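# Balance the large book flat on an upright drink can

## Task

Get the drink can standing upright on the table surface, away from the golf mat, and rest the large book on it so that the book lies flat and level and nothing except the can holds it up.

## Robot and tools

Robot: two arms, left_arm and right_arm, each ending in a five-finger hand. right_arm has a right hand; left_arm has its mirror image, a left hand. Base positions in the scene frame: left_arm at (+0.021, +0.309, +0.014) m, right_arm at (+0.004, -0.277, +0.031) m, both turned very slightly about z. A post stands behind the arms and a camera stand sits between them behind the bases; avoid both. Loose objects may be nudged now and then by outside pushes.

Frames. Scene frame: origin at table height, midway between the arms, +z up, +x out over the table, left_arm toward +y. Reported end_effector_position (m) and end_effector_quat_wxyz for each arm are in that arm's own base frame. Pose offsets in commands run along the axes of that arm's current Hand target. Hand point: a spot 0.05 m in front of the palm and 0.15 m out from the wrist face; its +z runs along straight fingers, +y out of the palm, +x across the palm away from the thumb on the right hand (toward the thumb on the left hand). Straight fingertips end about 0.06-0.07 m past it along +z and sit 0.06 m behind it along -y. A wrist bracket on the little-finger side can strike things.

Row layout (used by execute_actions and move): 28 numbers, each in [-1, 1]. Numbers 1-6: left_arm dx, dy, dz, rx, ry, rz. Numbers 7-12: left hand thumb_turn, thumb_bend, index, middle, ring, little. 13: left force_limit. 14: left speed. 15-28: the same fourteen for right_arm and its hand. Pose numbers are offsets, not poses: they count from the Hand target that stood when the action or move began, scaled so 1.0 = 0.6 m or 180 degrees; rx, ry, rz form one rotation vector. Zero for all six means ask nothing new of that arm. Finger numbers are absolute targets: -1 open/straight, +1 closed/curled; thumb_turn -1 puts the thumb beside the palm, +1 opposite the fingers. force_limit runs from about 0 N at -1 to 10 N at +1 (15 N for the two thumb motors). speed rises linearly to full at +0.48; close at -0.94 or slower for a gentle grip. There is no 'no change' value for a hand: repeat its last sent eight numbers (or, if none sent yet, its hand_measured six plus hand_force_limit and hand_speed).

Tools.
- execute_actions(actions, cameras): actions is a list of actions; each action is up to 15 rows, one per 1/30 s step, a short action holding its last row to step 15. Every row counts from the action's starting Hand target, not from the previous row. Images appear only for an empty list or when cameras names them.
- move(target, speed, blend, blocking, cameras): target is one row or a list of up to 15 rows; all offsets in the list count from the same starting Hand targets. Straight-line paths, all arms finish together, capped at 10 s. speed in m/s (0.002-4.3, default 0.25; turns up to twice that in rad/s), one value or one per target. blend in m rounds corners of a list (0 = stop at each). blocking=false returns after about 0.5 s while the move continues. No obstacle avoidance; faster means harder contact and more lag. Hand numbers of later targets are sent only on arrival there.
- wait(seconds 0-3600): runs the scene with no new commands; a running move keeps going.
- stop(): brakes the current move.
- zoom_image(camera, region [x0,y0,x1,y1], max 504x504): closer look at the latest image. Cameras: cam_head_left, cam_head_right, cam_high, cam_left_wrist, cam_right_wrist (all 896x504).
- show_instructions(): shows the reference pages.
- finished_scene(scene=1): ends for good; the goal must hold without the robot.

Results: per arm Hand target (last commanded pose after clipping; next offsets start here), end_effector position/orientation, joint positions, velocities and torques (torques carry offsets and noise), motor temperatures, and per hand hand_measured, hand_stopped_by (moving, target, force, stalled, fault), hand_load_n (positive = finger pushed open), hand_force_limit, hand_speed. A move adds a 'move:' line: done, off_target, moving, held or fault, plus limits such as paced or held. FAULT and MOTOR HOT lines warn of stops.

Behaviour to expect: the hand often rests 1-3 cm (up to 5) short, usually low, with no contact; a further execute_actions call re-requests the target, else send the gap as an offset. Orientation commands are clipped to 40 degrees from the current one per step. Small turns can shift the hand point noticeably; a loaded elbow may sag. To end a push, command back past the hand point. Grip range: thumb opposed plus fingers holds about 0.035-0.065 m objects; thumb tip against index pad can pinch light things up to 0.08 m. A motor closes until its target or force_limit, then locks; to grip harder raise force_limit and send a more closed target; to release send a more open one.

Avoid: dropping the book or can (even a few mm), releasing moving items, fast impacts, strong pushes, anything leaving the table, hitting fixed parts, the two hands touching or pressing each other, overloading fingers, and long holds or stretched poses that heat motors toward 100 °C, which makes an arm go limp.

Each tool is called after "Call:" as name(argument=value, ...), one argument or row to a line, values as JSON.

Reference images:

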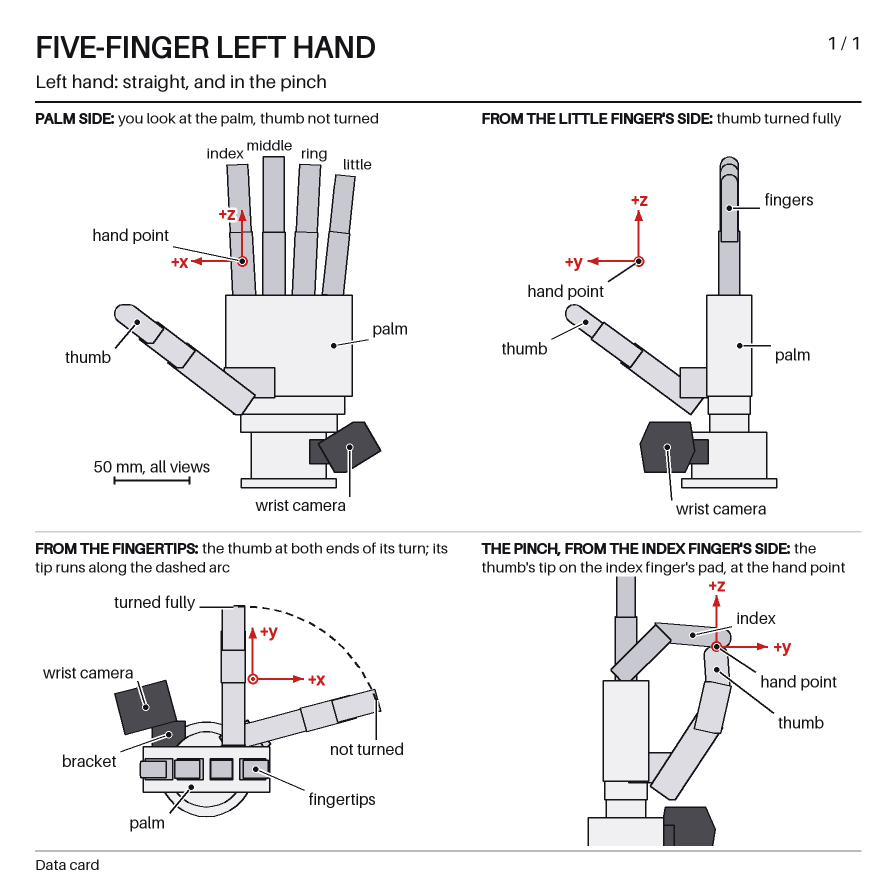

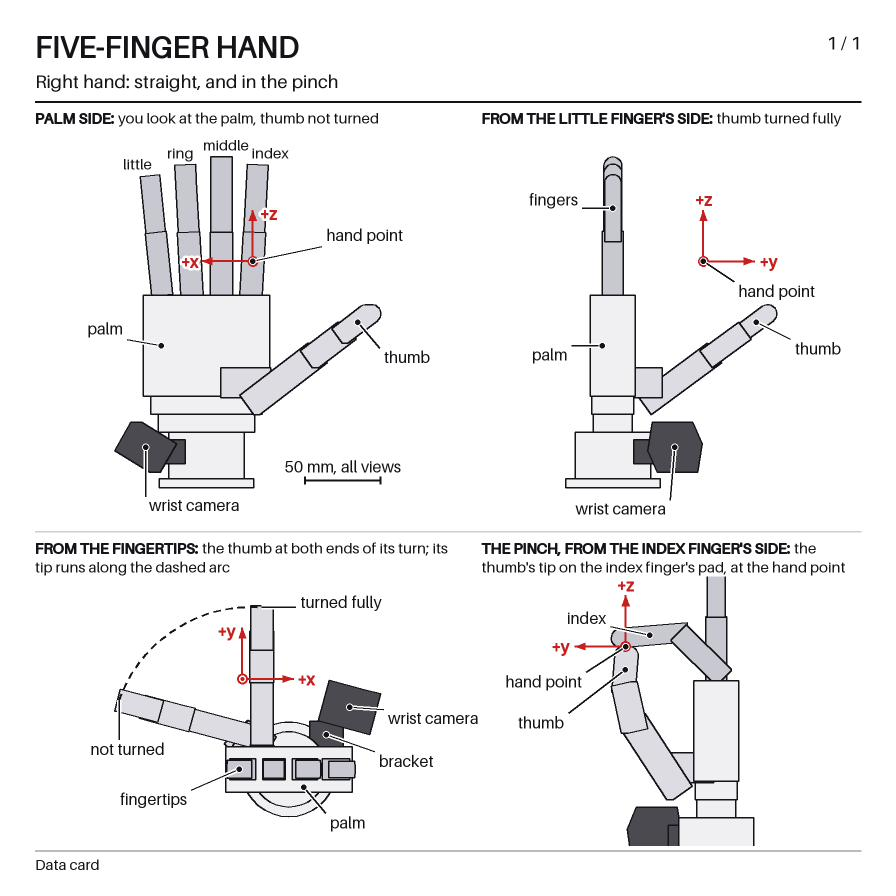

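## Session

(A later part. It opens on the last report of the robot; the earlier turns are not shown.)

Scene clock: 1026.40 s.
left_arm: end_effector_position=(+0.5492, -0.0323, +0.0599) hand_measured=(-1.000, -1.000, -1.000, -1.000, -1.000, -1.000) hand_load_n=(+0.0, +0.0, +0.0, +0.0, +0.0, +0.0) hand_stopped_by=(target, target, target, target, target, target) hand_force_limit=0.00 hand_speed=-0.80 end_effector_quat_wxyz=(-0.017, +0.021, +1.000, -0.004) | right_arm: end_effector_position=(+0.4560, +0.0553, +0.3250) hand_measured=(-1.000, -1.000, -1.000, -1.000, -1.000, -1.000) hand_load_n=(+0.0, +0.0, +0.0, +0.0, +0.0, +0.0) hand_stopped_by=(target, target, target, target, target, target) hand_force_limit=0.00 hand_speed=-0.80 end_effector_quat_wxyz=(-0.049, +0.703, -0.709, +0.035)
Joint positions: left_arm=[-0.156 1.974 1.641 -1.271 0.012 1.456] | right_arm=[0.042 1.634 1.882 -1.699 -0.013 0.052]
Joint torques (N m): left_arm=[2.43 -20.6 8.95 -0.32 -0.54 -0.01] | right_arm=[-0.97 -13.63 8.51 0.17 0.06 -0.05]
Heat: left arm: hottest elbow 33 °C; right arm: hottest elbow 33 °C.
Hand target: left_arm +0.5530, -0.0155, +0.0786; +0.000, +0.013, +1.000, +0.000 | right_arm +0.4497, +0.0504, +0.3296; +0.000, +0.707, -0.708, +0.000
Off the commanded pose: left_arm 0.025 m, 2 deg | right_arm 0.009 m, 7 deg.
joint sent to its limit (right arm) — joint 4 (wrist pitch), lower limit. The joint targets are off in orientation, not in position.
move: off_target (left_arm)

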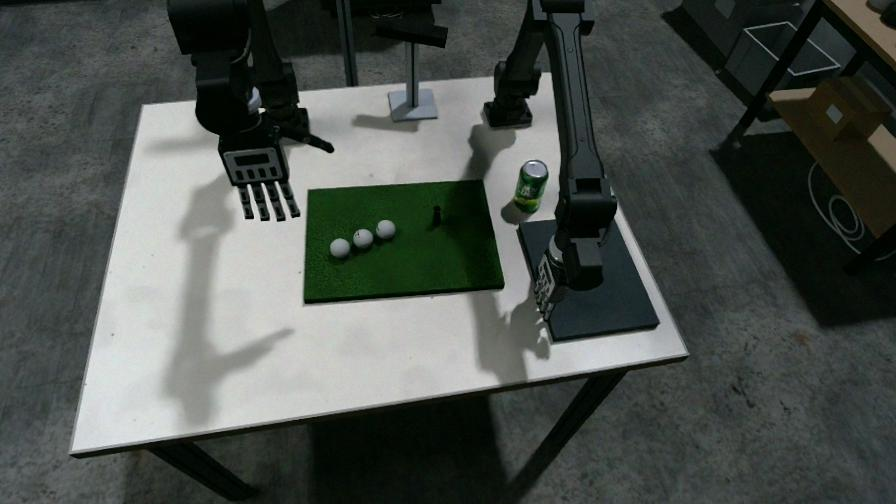

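Call:
move(
  target=[
    [0,-0.067,-0.02,0,0,0,-1,-1,-1,-1,-1,-1,0,-0.8, 0,0,0,0,0,0,-1,-1,-1,-1,-1,-1,0,-0.8],
    [0.128,-0.067,-0.02,0,0,0,-1,-1,-1,-1,-1,-1,0,-0.8, 0,0,0,0,0,0,-1,-1,-1,-1,-1,-1,0,-0.8],
    [0.128,-0.067,0.005,0,0,0,-1,-1,-1,-1,-1,-1,0,-0.8, 0,0,0,0,0,0,-1,-1,-1,-1,-1,-1,0,-0.8],
  ],
  speed=0.06,
  cameras=["cam_high","cam_left_wrist"],
)

Scene clock: 1038.00 s.
left_arm: end_effector_position=(+0.4737, -0.0476, +0.0733) hand_measured=(-1.000, -1.000, -1.000, -1.000, -1.000, -1.000) hand_load_n=(+0.0, +0.0, +0.0, +0.0, +0.0, +0.0) hand_stopped_by=(target, target, target, target, target, target) hand_force_limit=0.00 hand_speed=-0.80 end_effector_quat_wxyz=(-0.008, +0.012, +1.000, +0.000) | right_arm: end_effector_position=(+0.4560, +0.0553, +0.3250) hand_measured=(-1.000, -1.000, -1.000, -1.000, -1.000, -1.000) hand_load_n=(-0.5, +0.0, +0.0, +0.0, +0.0, +0.0) hand_stopped_by=(target, target, target, target, target, target) hand_force_limit=0.00 hand_speed=-0.80 end_effector_quat_wxyz=(-0.049, +0.703, -0.709, +0.035)
Joint positions: left_arm=[-0.21 1.778 1.385 -1.194 0.003 1.384] | right_arm=[0.042 1.634 1.882 -1.699 -0.013 0.052]
Joint torques (N m): left_arm=[-1.03 -15.33 8.66 0.18 -0.11 -0.17] | right_arm=[-1.08 -13.63 8.58 0.23 0.05 -0.07]
Heat: left arm: hottest elbow 33 °C; right arm: hottest elbow 33 °C.
Hand target: left_arm +0.4751, -0.0537, +0.0755; +0.000, +0.013, +1.000, +0.000 | right_arm +0.4497, +0.0504, +0.3296; +0.000, +0.707, -0.708, +0.000
Off the commanded pose: left_arm 0.007 m, 1 deg | right_arm 0.009 m, 7 deg.
joint sent to its limit (right arm) — joint 4 (wrist pitch), lower limit. The joint targets are off in orientation, not in position.
move: done

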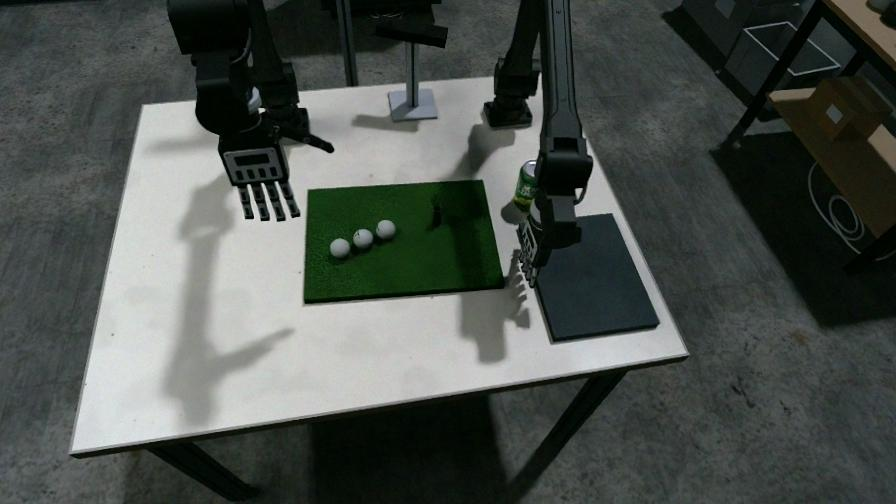

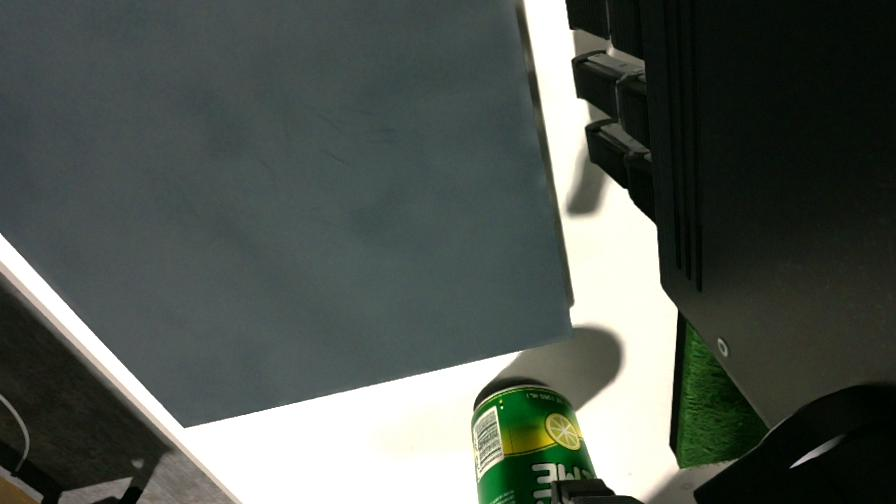

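Call:
move(
  target=[0,0.16,-0.0075,0,0,0,-1,-1,-1,-1,-1,-1,0,-0.8, 0,0,0,0,0,0,-1,-1,-1,-1,-1,-1,0,-0.8],
  speed=0.05,
  cameras=["cam_high","cam_left_wrist"],
)

Call:
zoom_image(
  camera="cam_high",
  region=[440, 180, 700, 370],
)

Scene clock: 1044.17 s.
left_arm: end_effector_position=(+0.4745, +0.0253, +0.0676) hand_measured=(-1.000, -1.000, -1.000, -1.000, -1.000, -1.000) hand_load_n=(+0.0, +0.0, +0.0, +0.0, +0.0, +0.0) hand_stopped_by=(target, target, target, target, target, target) hand_force_limit=0.00 hand_speed=-0.80 end_effector_quat_wxyz=(-0.015, +0.021, +1.000, -0.008) | right_arm: end_effector_position=(+0.4560, +0.0553, +0.3250) hand_measured=(-1.000, -1.000, -1.000, -1.000, -1.000, -1.000) hand_load_n=(+0.0, +0.0, +0.0, +0.0, +0.0, +0.0) hand_stopped_by=(target, target, target, target, target, target) hand_force_limit=0.00 hand_speed=-0.80 end_effector_quat_wxyz=(-0.049, +0.703, -0.709, +0.035)
Joint positions: left_arm=[-0.065 1.766 1.354 -1.187 0.016 1.549] | right_arm=[0.042 1.634 1.882 -1.699 -0.013 0.052]
Joint torques (N m): left_arm=[2.67 -16.62 8.88 -0.17 -0.74 0.04] | right_arm=[-1.32 -13.68 8.53 0.2 0.07 -0.06]
Heat: left arm: hottest elbow 33 °C; right arm: hottest elbow 33 °C.
Hand target: left_arm +0.4777, +0.0422, +0.0799; +0.000, +0.013, +1.000, +0.000 | right_arm +0.4497, +0.0504, +0.3296; +0.000, +0.707, -0.708, +0.000
Off the commanded pose: left_arm 0.021 m, 2 deg | right_arm 0.009 m, 7 deg.
joint sent to its limit (right arm) — joint 4 (wrist pitch), lower limit. The joint targets are off in orientation, not in position.
move: off_target (left_arm)

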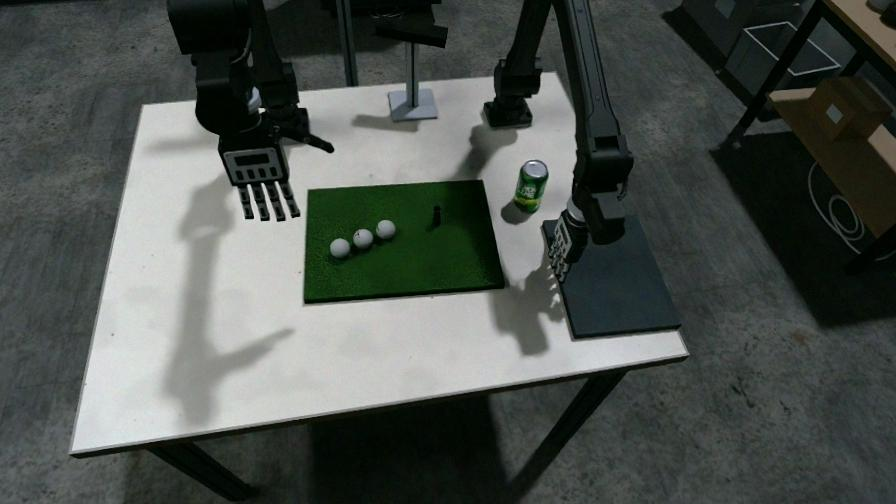

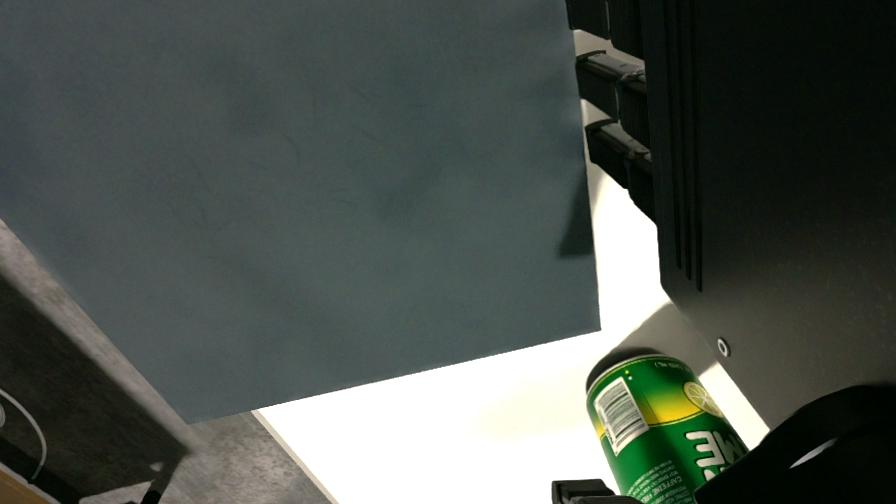

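Scaled by 1.938.

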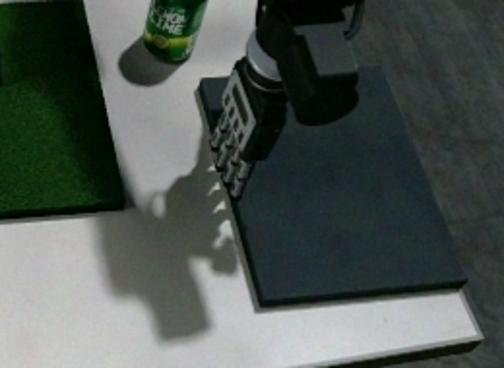

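Call:
move(
  target=[
    [0,-0.03,-0.03,0,0,0,-1,-1,-1,-1,-1,-1,0,-0.8, 0,0,0,0,0,0,-1,-1,-1,-1,-1,-1,0,-0.8],
    [0,-0.03,-0.20,0,0,0,-1,-1,-1,-1,-1,-1,0,-0.8, 0,0,0,0,0,0,-1,-1,-1,-1,-1,-1,0,-0.8],
    [-0.2627,0.0935,-0.20,0,0,-0.508,-1,-1,-1,-1,-1,-1,0,-0.8, 0,0,0,0,0,0,-1,-1,-1,-1,-1,-1,0,-0.8],
  ],
  speed=[0.08,0.12,0.2],
  blend=[0.005,0.02,0],
  cameras=["cam_high","cam_head_right","cam_left_wrist"],
)

Scene clock: 1116.90 s.
left_arm: end_effector_position=(+0.6281, +0.0873, +0.1841) hand_measured=(-1.000, -1.000, -1.000, -1.000, -1.000, -1.000) hand_load_n=(+0.0, +0.0, +0.0, -0.5, +0.0, +0.0) hand_stopped_by=(target, target, target, target, target, target) hand_force_limit=0.00 hand_speed=-0.80 end_effector_quat_wxyz=(-0.021, +0.701, -0.713, +0.016) | right_arm: end_effector_position=(+0.4560, +0.0553, +0.3250) hand_measured=(-1.000, -1.000, -1.000, -1.000, -1.000, -1.000) hand_load_n=(+0.0, +0.0, +0.0, +0.0, +0.0, +0.0) hand_stopped_by=(target, target, target, target, target, target) hand_force_limit=0.00 hand_speed=-0.80 end_effector_quat_wxyz=(-0.049, +0.703, -0.709, +0.035)
Joint positions: left_arm=[0.17 2.234 2.414 -1.698 0.003 0.186] | right_arm=[0.042 1.634 1.882 -1.699 -0.013 0.052]
Joint torques (N m): left_arm=[1.03 -21.01 14.2 -0.53 0.05 -0.16] | right_arm=[-1.08 -13.57 8.58 0.21 0.05 -0.07]
Heat: left arm: hottest elbow 32 °C; right arm: hottest elbow 33 °C.
Hand target: left_arm +0.6366, +0.0943, +0.2002; +0.000, +0.707, -0.707, +0.000 | right_arm +0.4497, +0.0504, +0.3296; +0.000, +0.707, -0.708, +0.000
Off the commanded pose: left_arm 0.019 m, 3 deg | right_arm 0.009 m, 7 deg.
joint sent to its limit (left arm) — joint 4 (wrist pitch), lower limit. The joint targets are off in orientation, not in position.
joint sent to its limit (right arm) — joint 4 (wrist pitch), lower limit. The joint targets are off in orientation, not in position.
move: off_target (left_arm)
Images, in order (width x height): cam_head_right 896x504, cam_high 896x504, cam_left_wrist 896x504.

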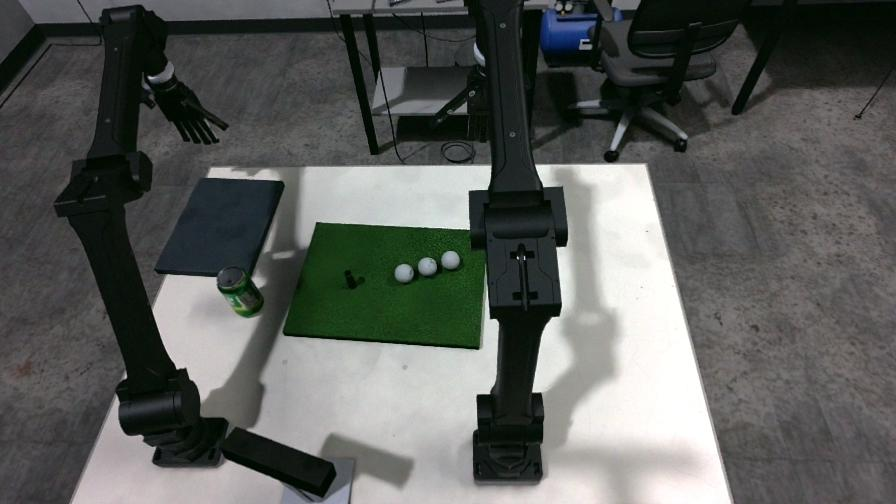

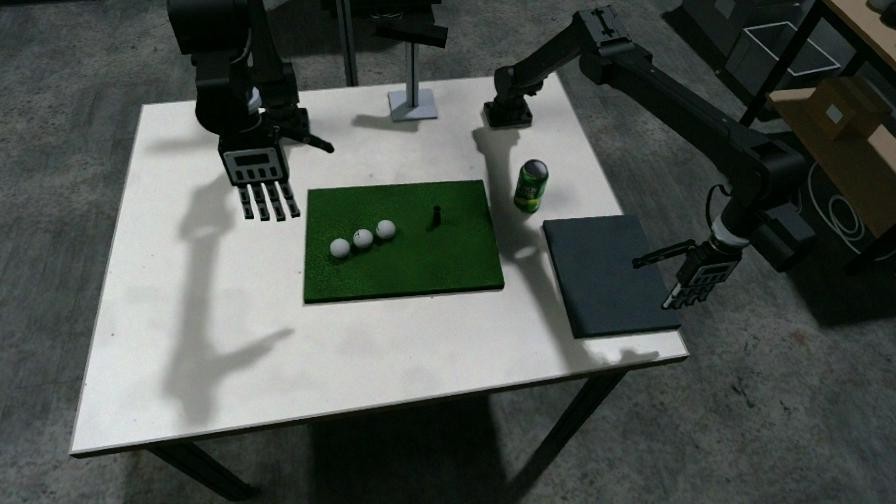

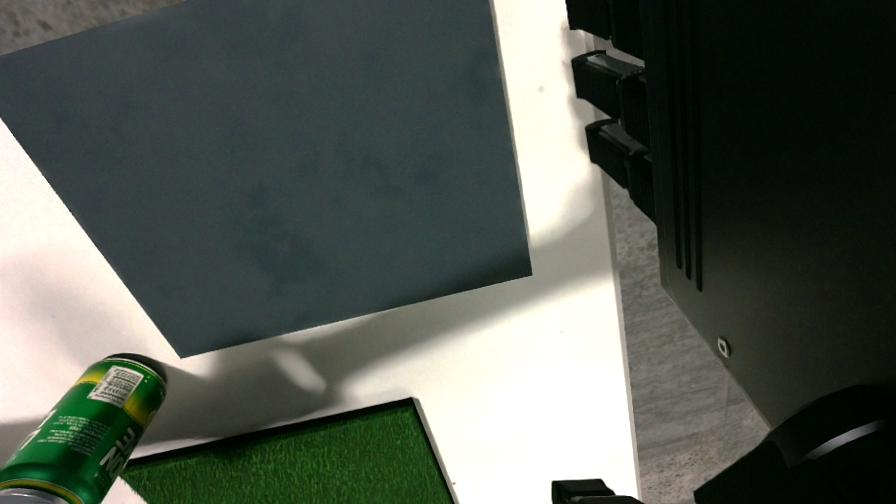

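Call:
zoom_image(
  camera="cam_high",
  region=[500, 140, 760, 370],
)

Call:
zoom_image(
  camera="cam_head_right",
  region=[120, 140, 380, 330],
)

Scaled by 1.938.

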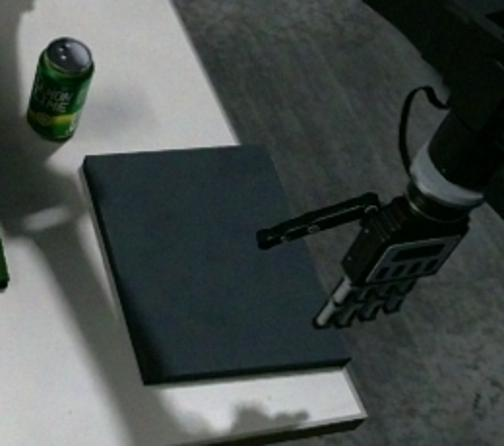

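Scaled by 1.938.

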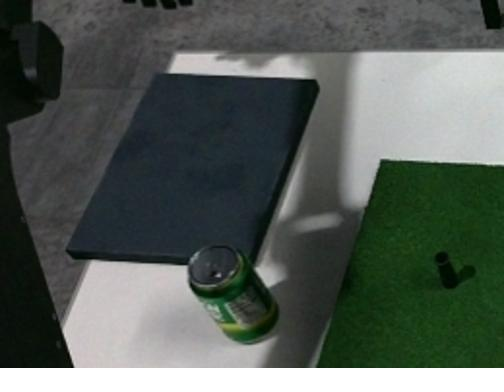

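Call:
move(
  target=[
    [0,-0.05,0,0,0,0,-1,-1,-1,-1,-1,-1,0,-0.8, 0,0,0,0,0,0,-1,-1,-1,-1,-1,-1,0,-0.8],
    [0,-0.05,0.185,0,0,0,-1,-1,-1,-1,-1,-1,0,-0.8, 0,0,0,0,0,0,-1,-1,-1,-1,-1,-1,0,-0.8],
  ],
  speed=0.1,
  cameras=["cam_high","cam_head_right","cam_left_wrist"],
)

Scene clock: 1131.57 s.
left_arm: end_effector_position=(+0.6624, +0.0926, +0.0829) hand_measured=(-1.000, -1.000, -1.000, -1.000, -1.000, -1.000) hand_load_n=(+0.0, -0.5, +0.0, +0.0, +0.0, +0.0) hand_stopped_by=(target, target, target, target, target, target) hand_force_limit=0.00 hand_speed=-0.80 end_effector_quat_wxyz=(+0.010, +0.705, -0.709, -0.005) | right_arm: end_effector_position=(+0.4560, +0.0553, +0.3250) hand_measured=(-1.000, -1.000, -1.000, -1.000, -1.000, -1.000) hand_load_n=(+0.0, +0.0, +0.0, +0.0, +0.0, +0.0) hand_stopped_by=(target, target, target, target, target, target) hand_force_limit=0.00 hand_speed=-0.80 end_effector_quat_wxyz=(-0.049, +0.703, -0.709, +0.035)
Joint positions: left_arm=[0.17 2.46 2.546 -1.68 0.003 0.176] | right_arm=[0.042 1.634 1.882 -1.699 -0.013 0.052]
Joint torques (N m): left_arm=[0.26 -24.29 10.13 -0.02 -0.09 -0.12] | right_arm=[-1.03 -13.51 8.5 0.2 0.04 -0.06]
Heat: left arm: hottest elbow 33 °C; right arm: hottest elbow 33 °C.
Hand target: left_arm +0.6666, +0.0943, +0.0891; +0.000, +0.707, -0.707, +0.000 | right_arm +0.4497, +0.0504, +0.3296; +0.000, +0.707, -0.708, +0.000
Off the commanded pose: left_arm 0.008 m, 1 deg | right_arm 0.009 m, 7 deg.
joint sent to its limit (right arm) — joint 4 (wrist pitch), lower limit. The joint targets are off in orientation, not in position.
move: done
Images, in order (width x height): cam_head_right 896x504, cam_high 896x504, cam_left_wrist 896x504.

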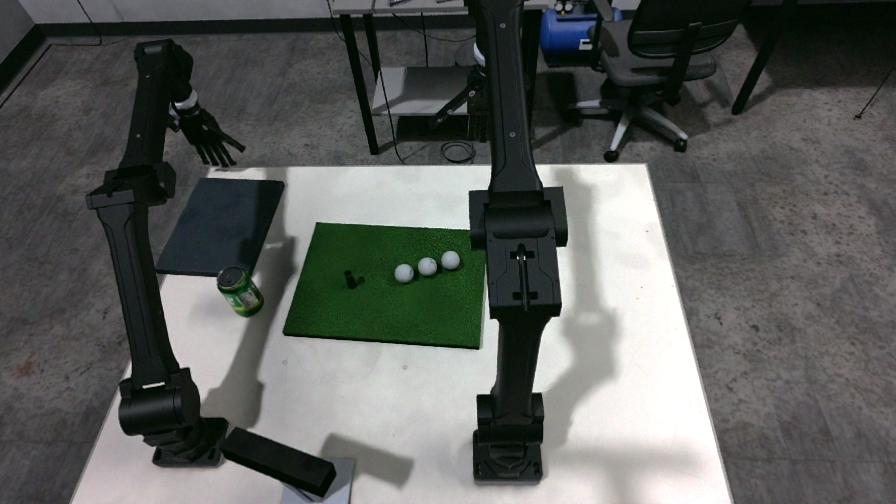

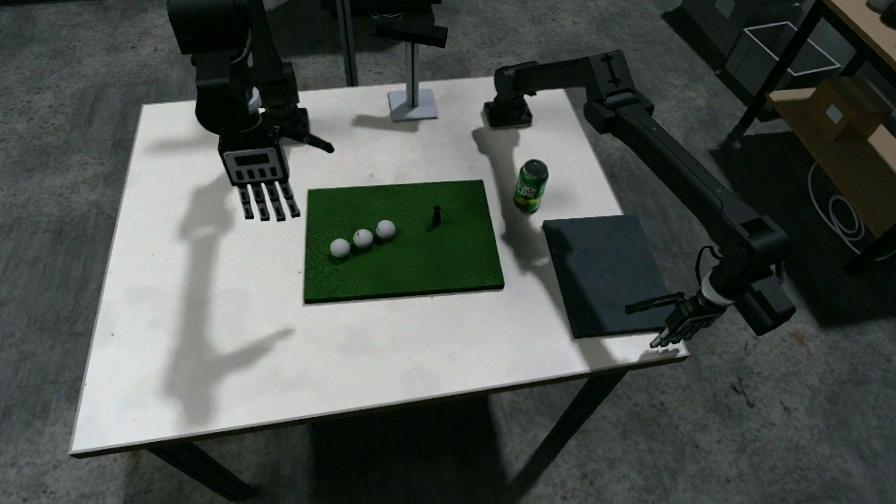

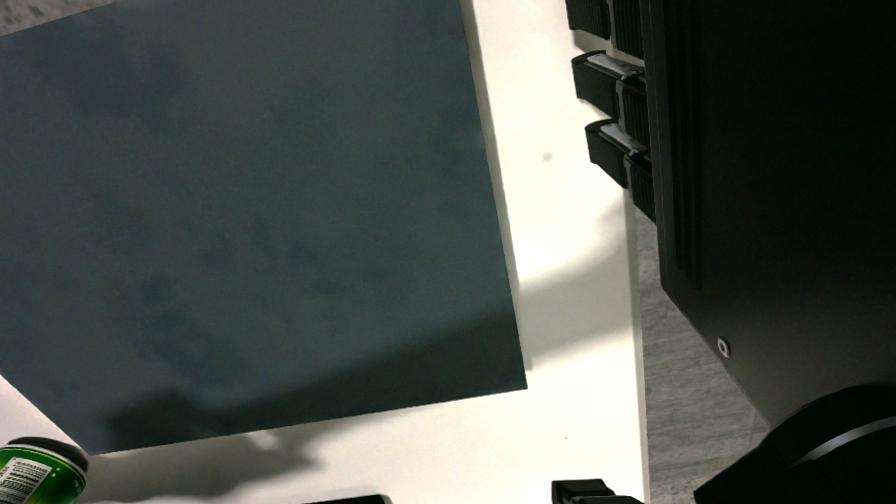

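Call:
zoom_image(
  camera="cam_high",
  region=[600, 220, 740, 380],
)

Scaled by 3.150.

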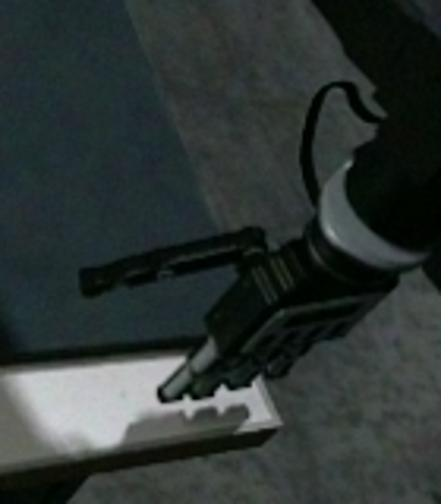

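Call:
move(
  target=[
    [-0.0667,0,0,0,0,0,-1,-1,-1,-1,-1,-1,0,-0.8, 0,0,0,0,0,0,-1,-1,-1,-1,-1,-1,0,-0.8],
    [-0.0667,0,0.0167,0,0,0,-1,-1,-1,-1,-1,-1,0,-0.8, 0,0,0,0,0,0,-1,-1,-1,-1,-1,-1,0,-0.8],
    [-0.0667,0.15,0.012,0,0,0,-1,-1,-1,-1,-1,-1,0,-0.8, 0,0,0,0,0,0,-1,-1,-1,-1,-1,-1,0,-0.8],
  ],
  speed=0.06,
  cameras=["cam_high","cam_head_right","cam_left_wrist"],
)

Scene clock: 1144.07 s.
left_arm: end_effector_position=(+0.5794, +0.1279, +0.0619) hand_measured=(-1.000, -1.000, -1.000, -1.000, -1.000, -1.000) hand_load_n=(+0.0, -0.5, +0.0, +0.0, +0.0, +0.0) hand_stopped_by=(target, target, target, target, target, target) hand_force_limit=0.00 hand_speed=-0.80 end_effector_quat_wxyz=(+0.011, +0.709, -0.705, -0.007) | right_arm: end_effector_position=(+0.4560, +0.0553, +0.3250) hand_measured=(-1.000, -1.000, -1.000, -1.000, -1.000, -1.000) hand_load_n=(+0.0, +0.0, +0.0, +0.0, -0.5, +0.0) hand_stopped_by=(target, target, target, target, target, target) hand_force_limit=0.00 hand_speed=-0.80 end_effector_quat_wxyz=(-0.049, +0.703, -0.709, +0.035)
Joint positions: left_arm=[0.244 2.17 1.969 -1.395 0 0.24] | right_arm=[0.042 1.634 1.882 -1.699 -0.013 0.052]
Joint torques (N m): left_arm=[1.03 -23.77 8.87 -0.58 0.01 0.06] | right_arm=[-1.08 -13.57 8.59 0.2 0.07 -0.06]
Heat: left arm: hottest elbow 34 °C; right arm: hottest elbow 33 °C.
Hand target: left_arm +0.5767, +0.1343, +0.0818; +0.000, +0.707, -0.707, +0.000 | right_arm +0.4497, +0.0504, +0.3296; +0.000, +0.707, -0.708, +0.000
Off the commanded pose: left_arm 0.021 m, 2 deg | right_arm 0.009 m, 7 deg.
joint sent to its limit (right arm) — joint 4 (wrist pitch), lower limit. The joint targets are off in orientation, not in position.
move: off_target (left_arm)
Images, in order (width x height): cam_head_right 896x504, cam_high 896x504, cam_left_wrist 896x504.

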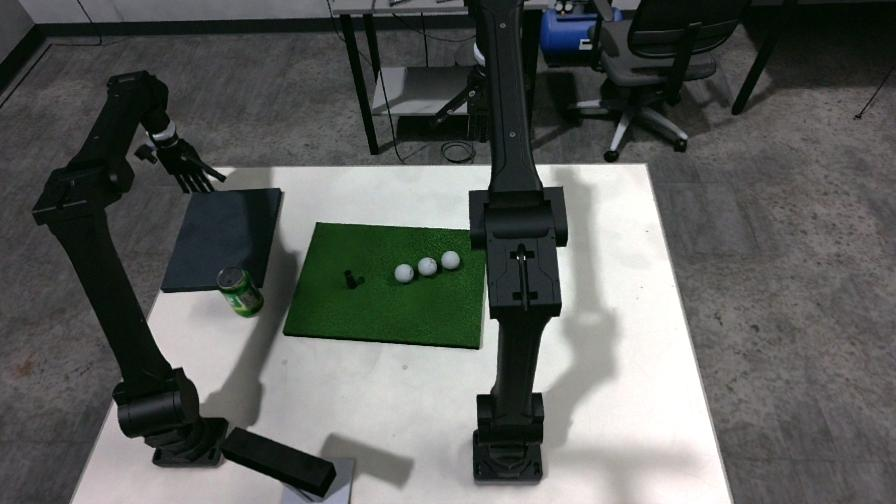

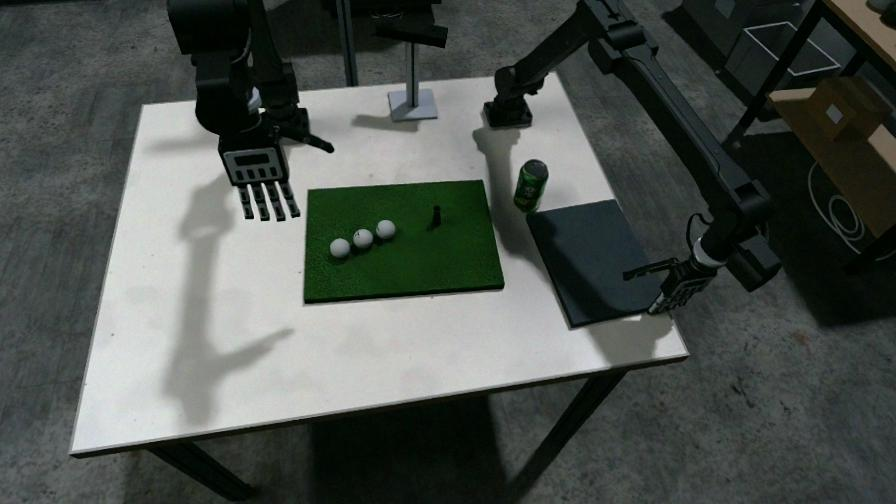

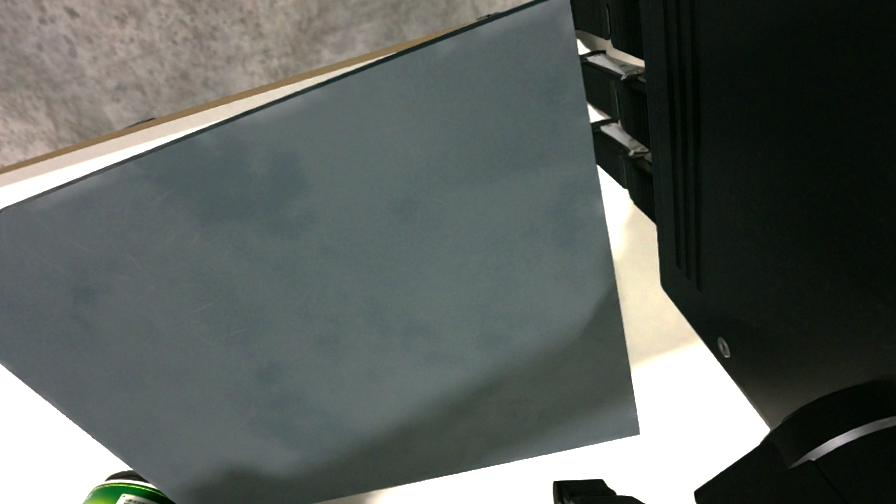

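Call:
move(
  target=[
    [0,-0.04,-0.02,0,0,0,-1,-1,-1,-1,-1,-1,0,-0.8, 0,0,0,0,0,0,-1,-1,-1,-1,-1,-1,0,-0.8],
    [0,-0.04,-0.197,0,0,0,-1,-1,-1,-1,-1,-1,0,-0.8, 0,0,0,0,0,0,-1,-1,-1,-1,-1,-1,0,-0.8],
    [0.2623,0.0605,-0.197,0,0,0.5,-1,-1,-1,-1,-1,-1,0,-0.8, 0,0,0,0,0,0,-1,-1,-1,-1,-1,-1,0,-0.8],
  ],
  speed=[0.08,0.12,0.2],
  blend=[0.005,0.02,0],
  cameras=["cam_high","cam_head_right"],
)

Scene clock: 1172.07 s.
left_arm: end_effector_position=(+0.5389, -0.0191, +0.1889) hand_measured=(-1.000, -1.000, -1.000, -1.000, -1.000, -1.000) hand_load_n=(+0.0, +0.0, +0.0, +0.0, +0.0, +0.0) hand_stopped_by=(target, target, target, target, target, target) hand_force_limit=0.00 hand_speed=-0.80 end_effector_quat_wxyz=(-0.016, -0.008, +1.000, +0.002) | right_arm: end_effector_position=(+0.4560, +0.0553, +0.3250) hand_measured=(-1.000, -1.000, -1.000, -1.000, -1.000, -1.000) hand_load_n=(+0.0, +0.0, +0.0, +0.0, +0.0, +0.0) hand_stopped_by=(target, target, target, target, target, target) hand_force_limit=0.00 hand_speed=-0.80 end_effector_quat_wxyz=(-0.049, +0.703, -0.709, +0.035)
Joint positions: left_arm=[-0.136 1.884 1.847 -1.566 0 1.417] | right_arm=[0.042 1.634 1.882 -1.699 -0.013 0.052]
Joint torques (N m): left_arm=[-0.62 -19.02 9.31 0.08 0 0] | right_arm=[-1.26 -13.57 8.57 0.12 0.03 -0.04]
Heat: left arm: hottest elbow 33 °C; right arm: hottest elbow 33 °C.
Hand target: left_arm +0.5403, -0.0230, +0.2000; +0.000, +0.000, +1.000, +0.000 | right_arm +0.4497, +0.0504, +0.3296; +0.000, +0.707, -0.708, +0.000
Off the commanded pose: left_arm 0.012 m, 2 deg | right_arm 0.009 m, 7 deg.
joint sent to its limit (right arm) — joint 4 (wrist pitch), lower limit. The joint targets are off in orientation, not in position.
move: off_target (left_arm)
Images, in order (width x height): cam_head_right 896x504, cam_high 896x504.

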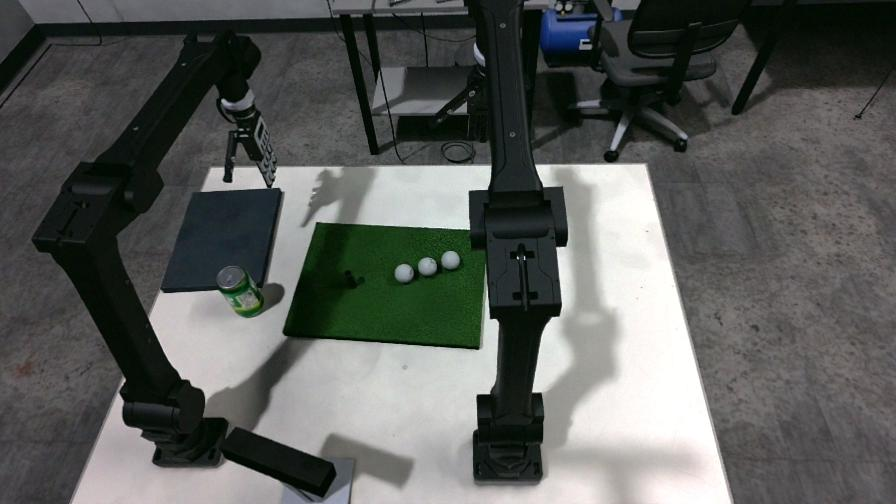

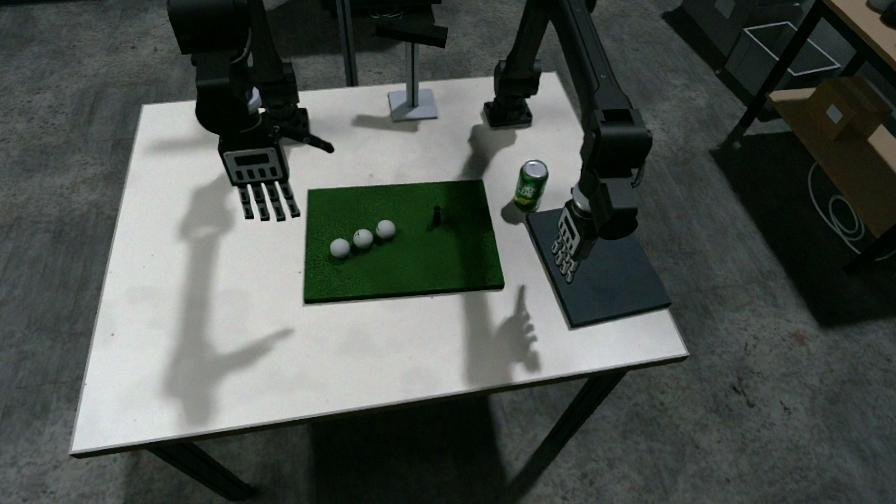

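Call:
move(
  target=[
    [0,0,0.2067,0,0,0,-1,-1,-1,-1,-1,-1,0,-0.8, 0,0,0,0,0,0,-1,-1,-1,-1,-1,-1,0,-0.8],
    [-0.0095,0.1147,0.2033,0,0,-0.0583,-1,-1,-1,-1,-1,-1,0,-0.8, 0,0,0,0,0,0,-1,-1,-1,-1,-1,-1,0,-0.8],
    [-0.01,0.1615,0.2033,0,0,-0.1194,-1,-1,-1,-1,-1,-1,0,-0.8, 0,0,0,0,0,0,-1,-1,-1,-1,-1,-1,0,-0.8],
  ],
  speed=[0.08,0.05,0.05],
  blend=[0,0.01,0],
  cameras=["cam_high","cam_head_right","cam_left_wrist"],
)

Scene clock: 1186.10 s.
left_arm: end_effector_position=(+0.5368, +0.0536, +0.0722) hand_measured=(-1.000, -1.000, -1.000, -1.000, -1.000, -1.000) hand_load_n=(+0.0, +0.0, +0.0, +0.0, +0.0, +0.0) hand_stopped_by=(target, target, target, target, target, target) hand_force_limit=0.00 hand_speed=-0.80 end_effector_quat_wxyz=(-0.007, -0.167, +0.986, -0.007) | right_arm: end_effector_position=(+0.4560, +0.0553, +0.3250) hand_measured=(-1.000, -1.000, -1.000, -1.000, -1.000, -1.000) hand_load_n=(+0.0, +0.0, +0.0, +0.0, +0.0, +0.0) hand_stopped_by=(target, target, target, target, target, target) hand_force_limit=0.00 hand_speed=-0.80 end_effector_quat_wxyz=(-0.049, +0.703, -0.709, +0.035)
Joint positions: left_arm=[0.018 1.95 1.64 -1.273 0.017 1.253] | right_arm=[0.042 1.634 1.882 -1.699 -0.013 0.052]
Joint torques (N m): left_arm=[2.96 -16.09 12.71 -0.72 -0.74 -0.17] | right_arm=[-0.97 -13.86 8.55 0.18 0.06 -0.05]
Heat: left arm: hottest elbow 33 °C; right arm: hottest elbow 33 °C.
Hand target: left_arm +0.5464, +0.0739, +0.0781; +0.000, -0.186, +0.983, +0.000 | right_arm +0.4497, +0.0504, +0.3296; +0.000, +0.707, -0.708, +0.000
Off the commanded pose: left_arm 0.023 m, 3 deg | right_arm 0.009 m, 7 deg.
joint sent to its limit (right arm) — joint 4 (wrist pitch), lower limit. The joint targets are off in orientation, not in position.
move: off_target (left_arm)
Images, in order (width x height): cam_head_right 896x504, cam_high 896x504, cam_left_wrist 896x504.

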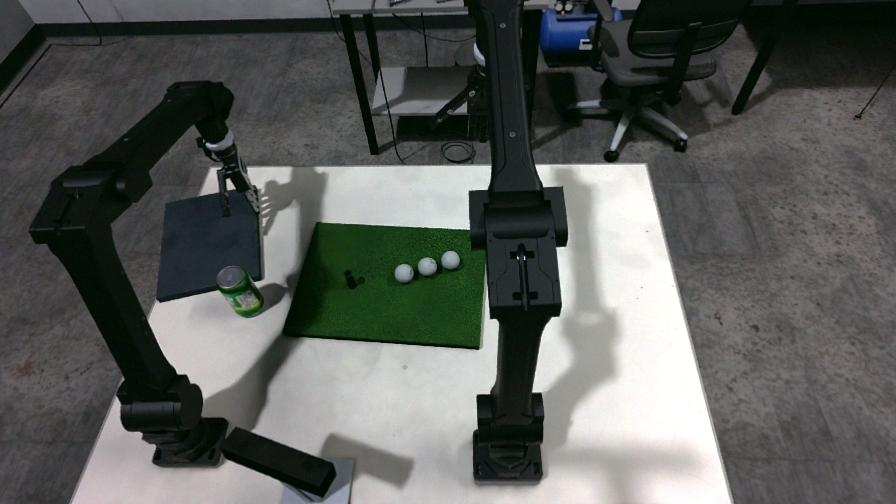

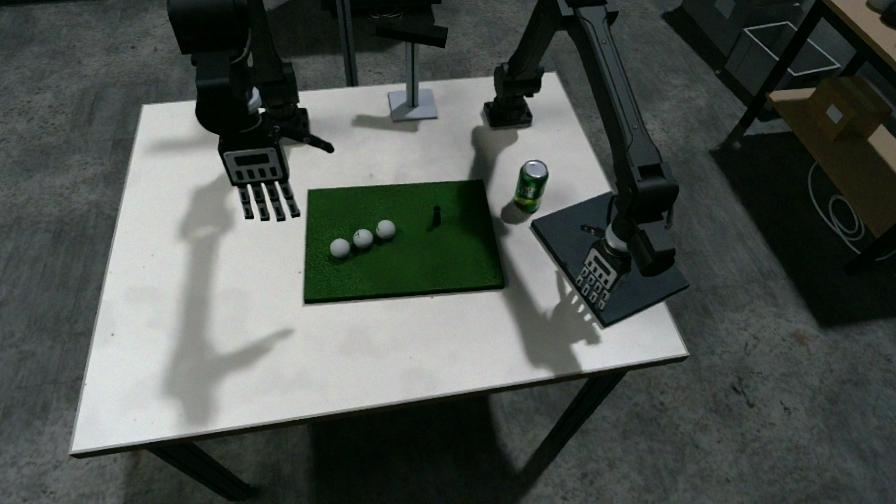

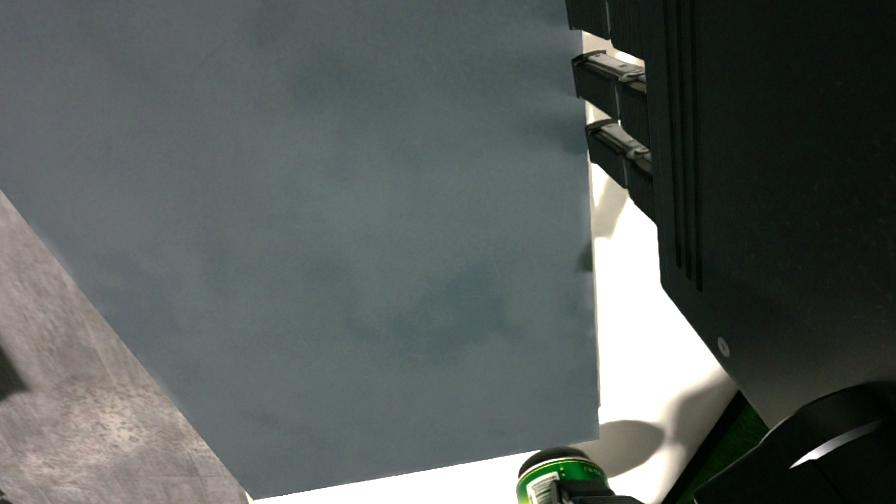

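Call:
zoom_image(
  camera="cam_high",
  region=[500, 170, 720, 350],
)

Scaled by 2.291.

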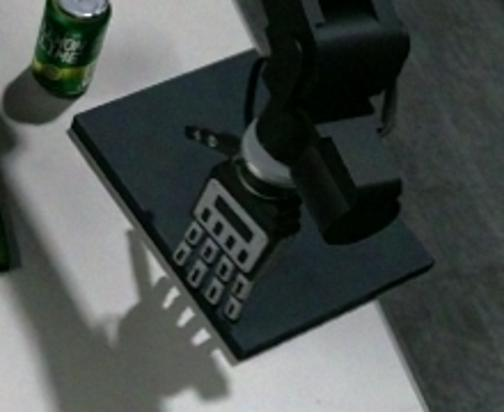

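Call:
move(
  target=[
    [-0.0067,0.0551,0,0,0,-0.0611,-1,-1,-1,-1,-1,-1,0,-0.8, 0,0,0,0,0,0,-1,-1,-1,-1,-1,-1,0,-0.8],
    [-0.0069,0.1021,0,0,0,-0.1222,-1,-1,-1,-1,-1,-1,0,-0.8, 0,0,0,0,0,0,-1,-1,-1,-1,-1,-1,0,-0.8],
  ],
  speed=[0.05,0.05],
  blend=[0.01,0],
  cameras=["cam_high","cam_head_right","cam_left_wrist"],
)

Call:
zoom_image(
  camera="cam_high",
  region=[500, 170, 720, 350],
)

Scene clock: 1199.80 s.
left_arm: end_effector_position=(+0.5225, +0.1122, +0.0731) hand_measured=(-1.000, -1.000, -1.000, -1.000, -1.000, -1.000) hand_load_n=(+0.0, +0.0, +0.0, +0.0, +0.0, +0.0) hand_stopped_by=(target, target, target, target, target, target) hand_force_limit=0.00 hand_speed=-0.80 end_effector_quat_wxyz=(-0.004, -0.352, +0.936, -0.008) | right_arm: end_effector_position=(+0.4560, +0.0553, +0.3250) hand_measured=(-1.000, -1.000, -1.000, -1.000, -1.000, -1.000) hand_load_n=(+0.0, -0.5, +0.0, +0.0, +0.0, +0.0) hand_stopped_by=(target, target, target, target, target, target) hand_force_limit=0.00 hand_speed=-0.80 end_effector_quat_wxyz=(-0.049, +0.703, -0.709, +0.035)
Joint positions: left_arm=[0.154 1.961 1.659 -1.275 0.017 1.005] | right_arm=[0.042 1.634 1.882 -1.699 -0.013 0.052]
Joint torques (N m): left_arm=[2.9 -16.26 12.56 -0.83 -0.73 -0.16] | right_arm=[-1.14 -13.68 8.54 0.17 0.07 -0.05]
Heat: left arm: hottest elbow 33 °C; right arm: hottest elbow 33 °C.
Hand target: left_arm +0.5278, +0.1324, +0.0782; +0.000, -0.370, +0.929, +0.000 | right_arm +0.4497, +0.0504, +0.3296; +0.000, +0.707, -0.708, +0.000
Off the commanded pose: left_arm 0.021 m, 2 deg | right_arm 0.009 m, 7 deg.
joint sent to its limit (right arm) — joint 4 (wrist pitch), lower limit. The joint targets are off in orientation, not in position.
move: off_target (left_arm)
Images, in order (width x height): cam_head_right 896x504, cam_high 896x504, cam_left_wrist 896x504.

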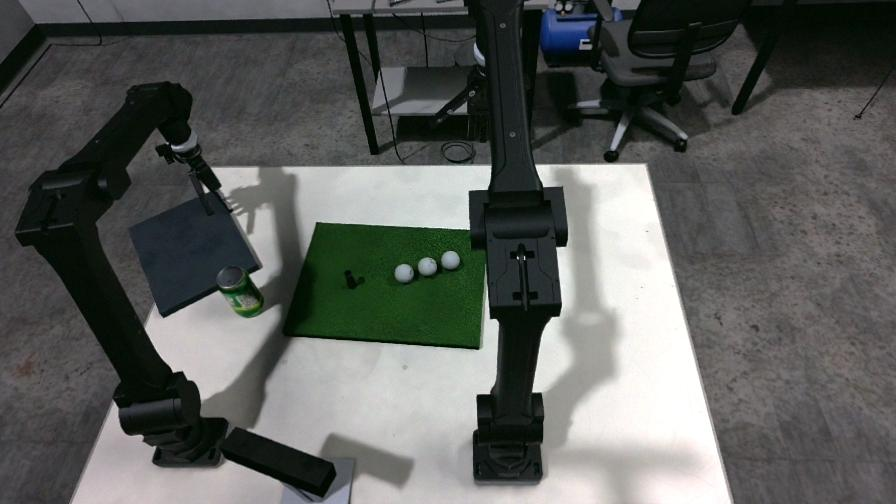

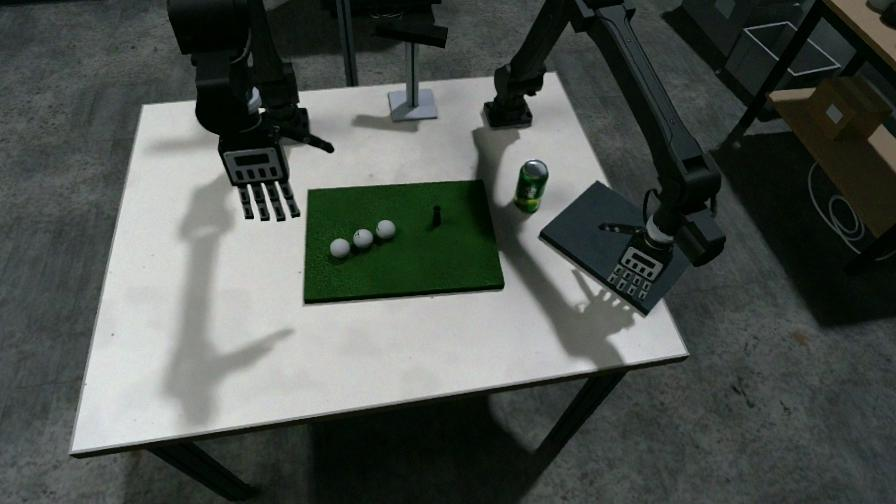

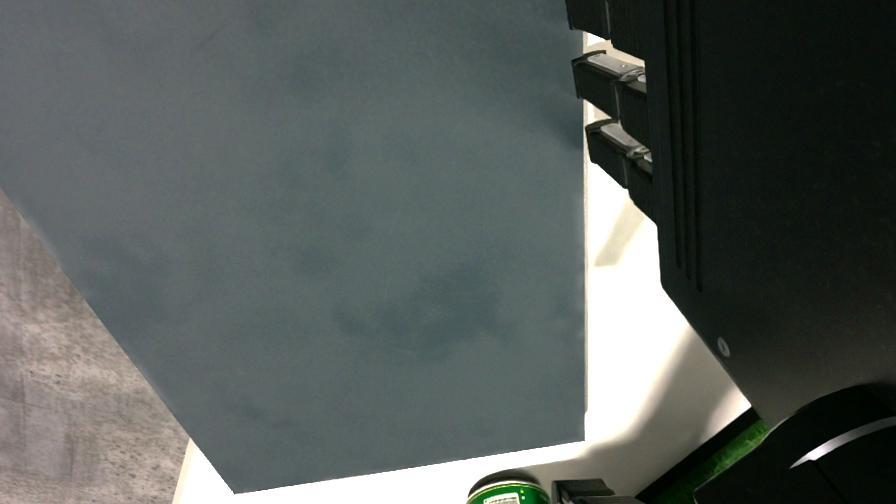

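Scaled by 2.291.

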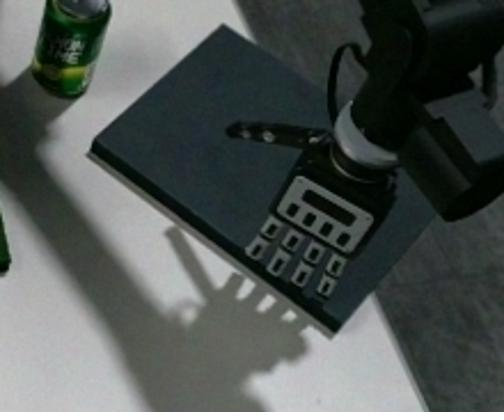

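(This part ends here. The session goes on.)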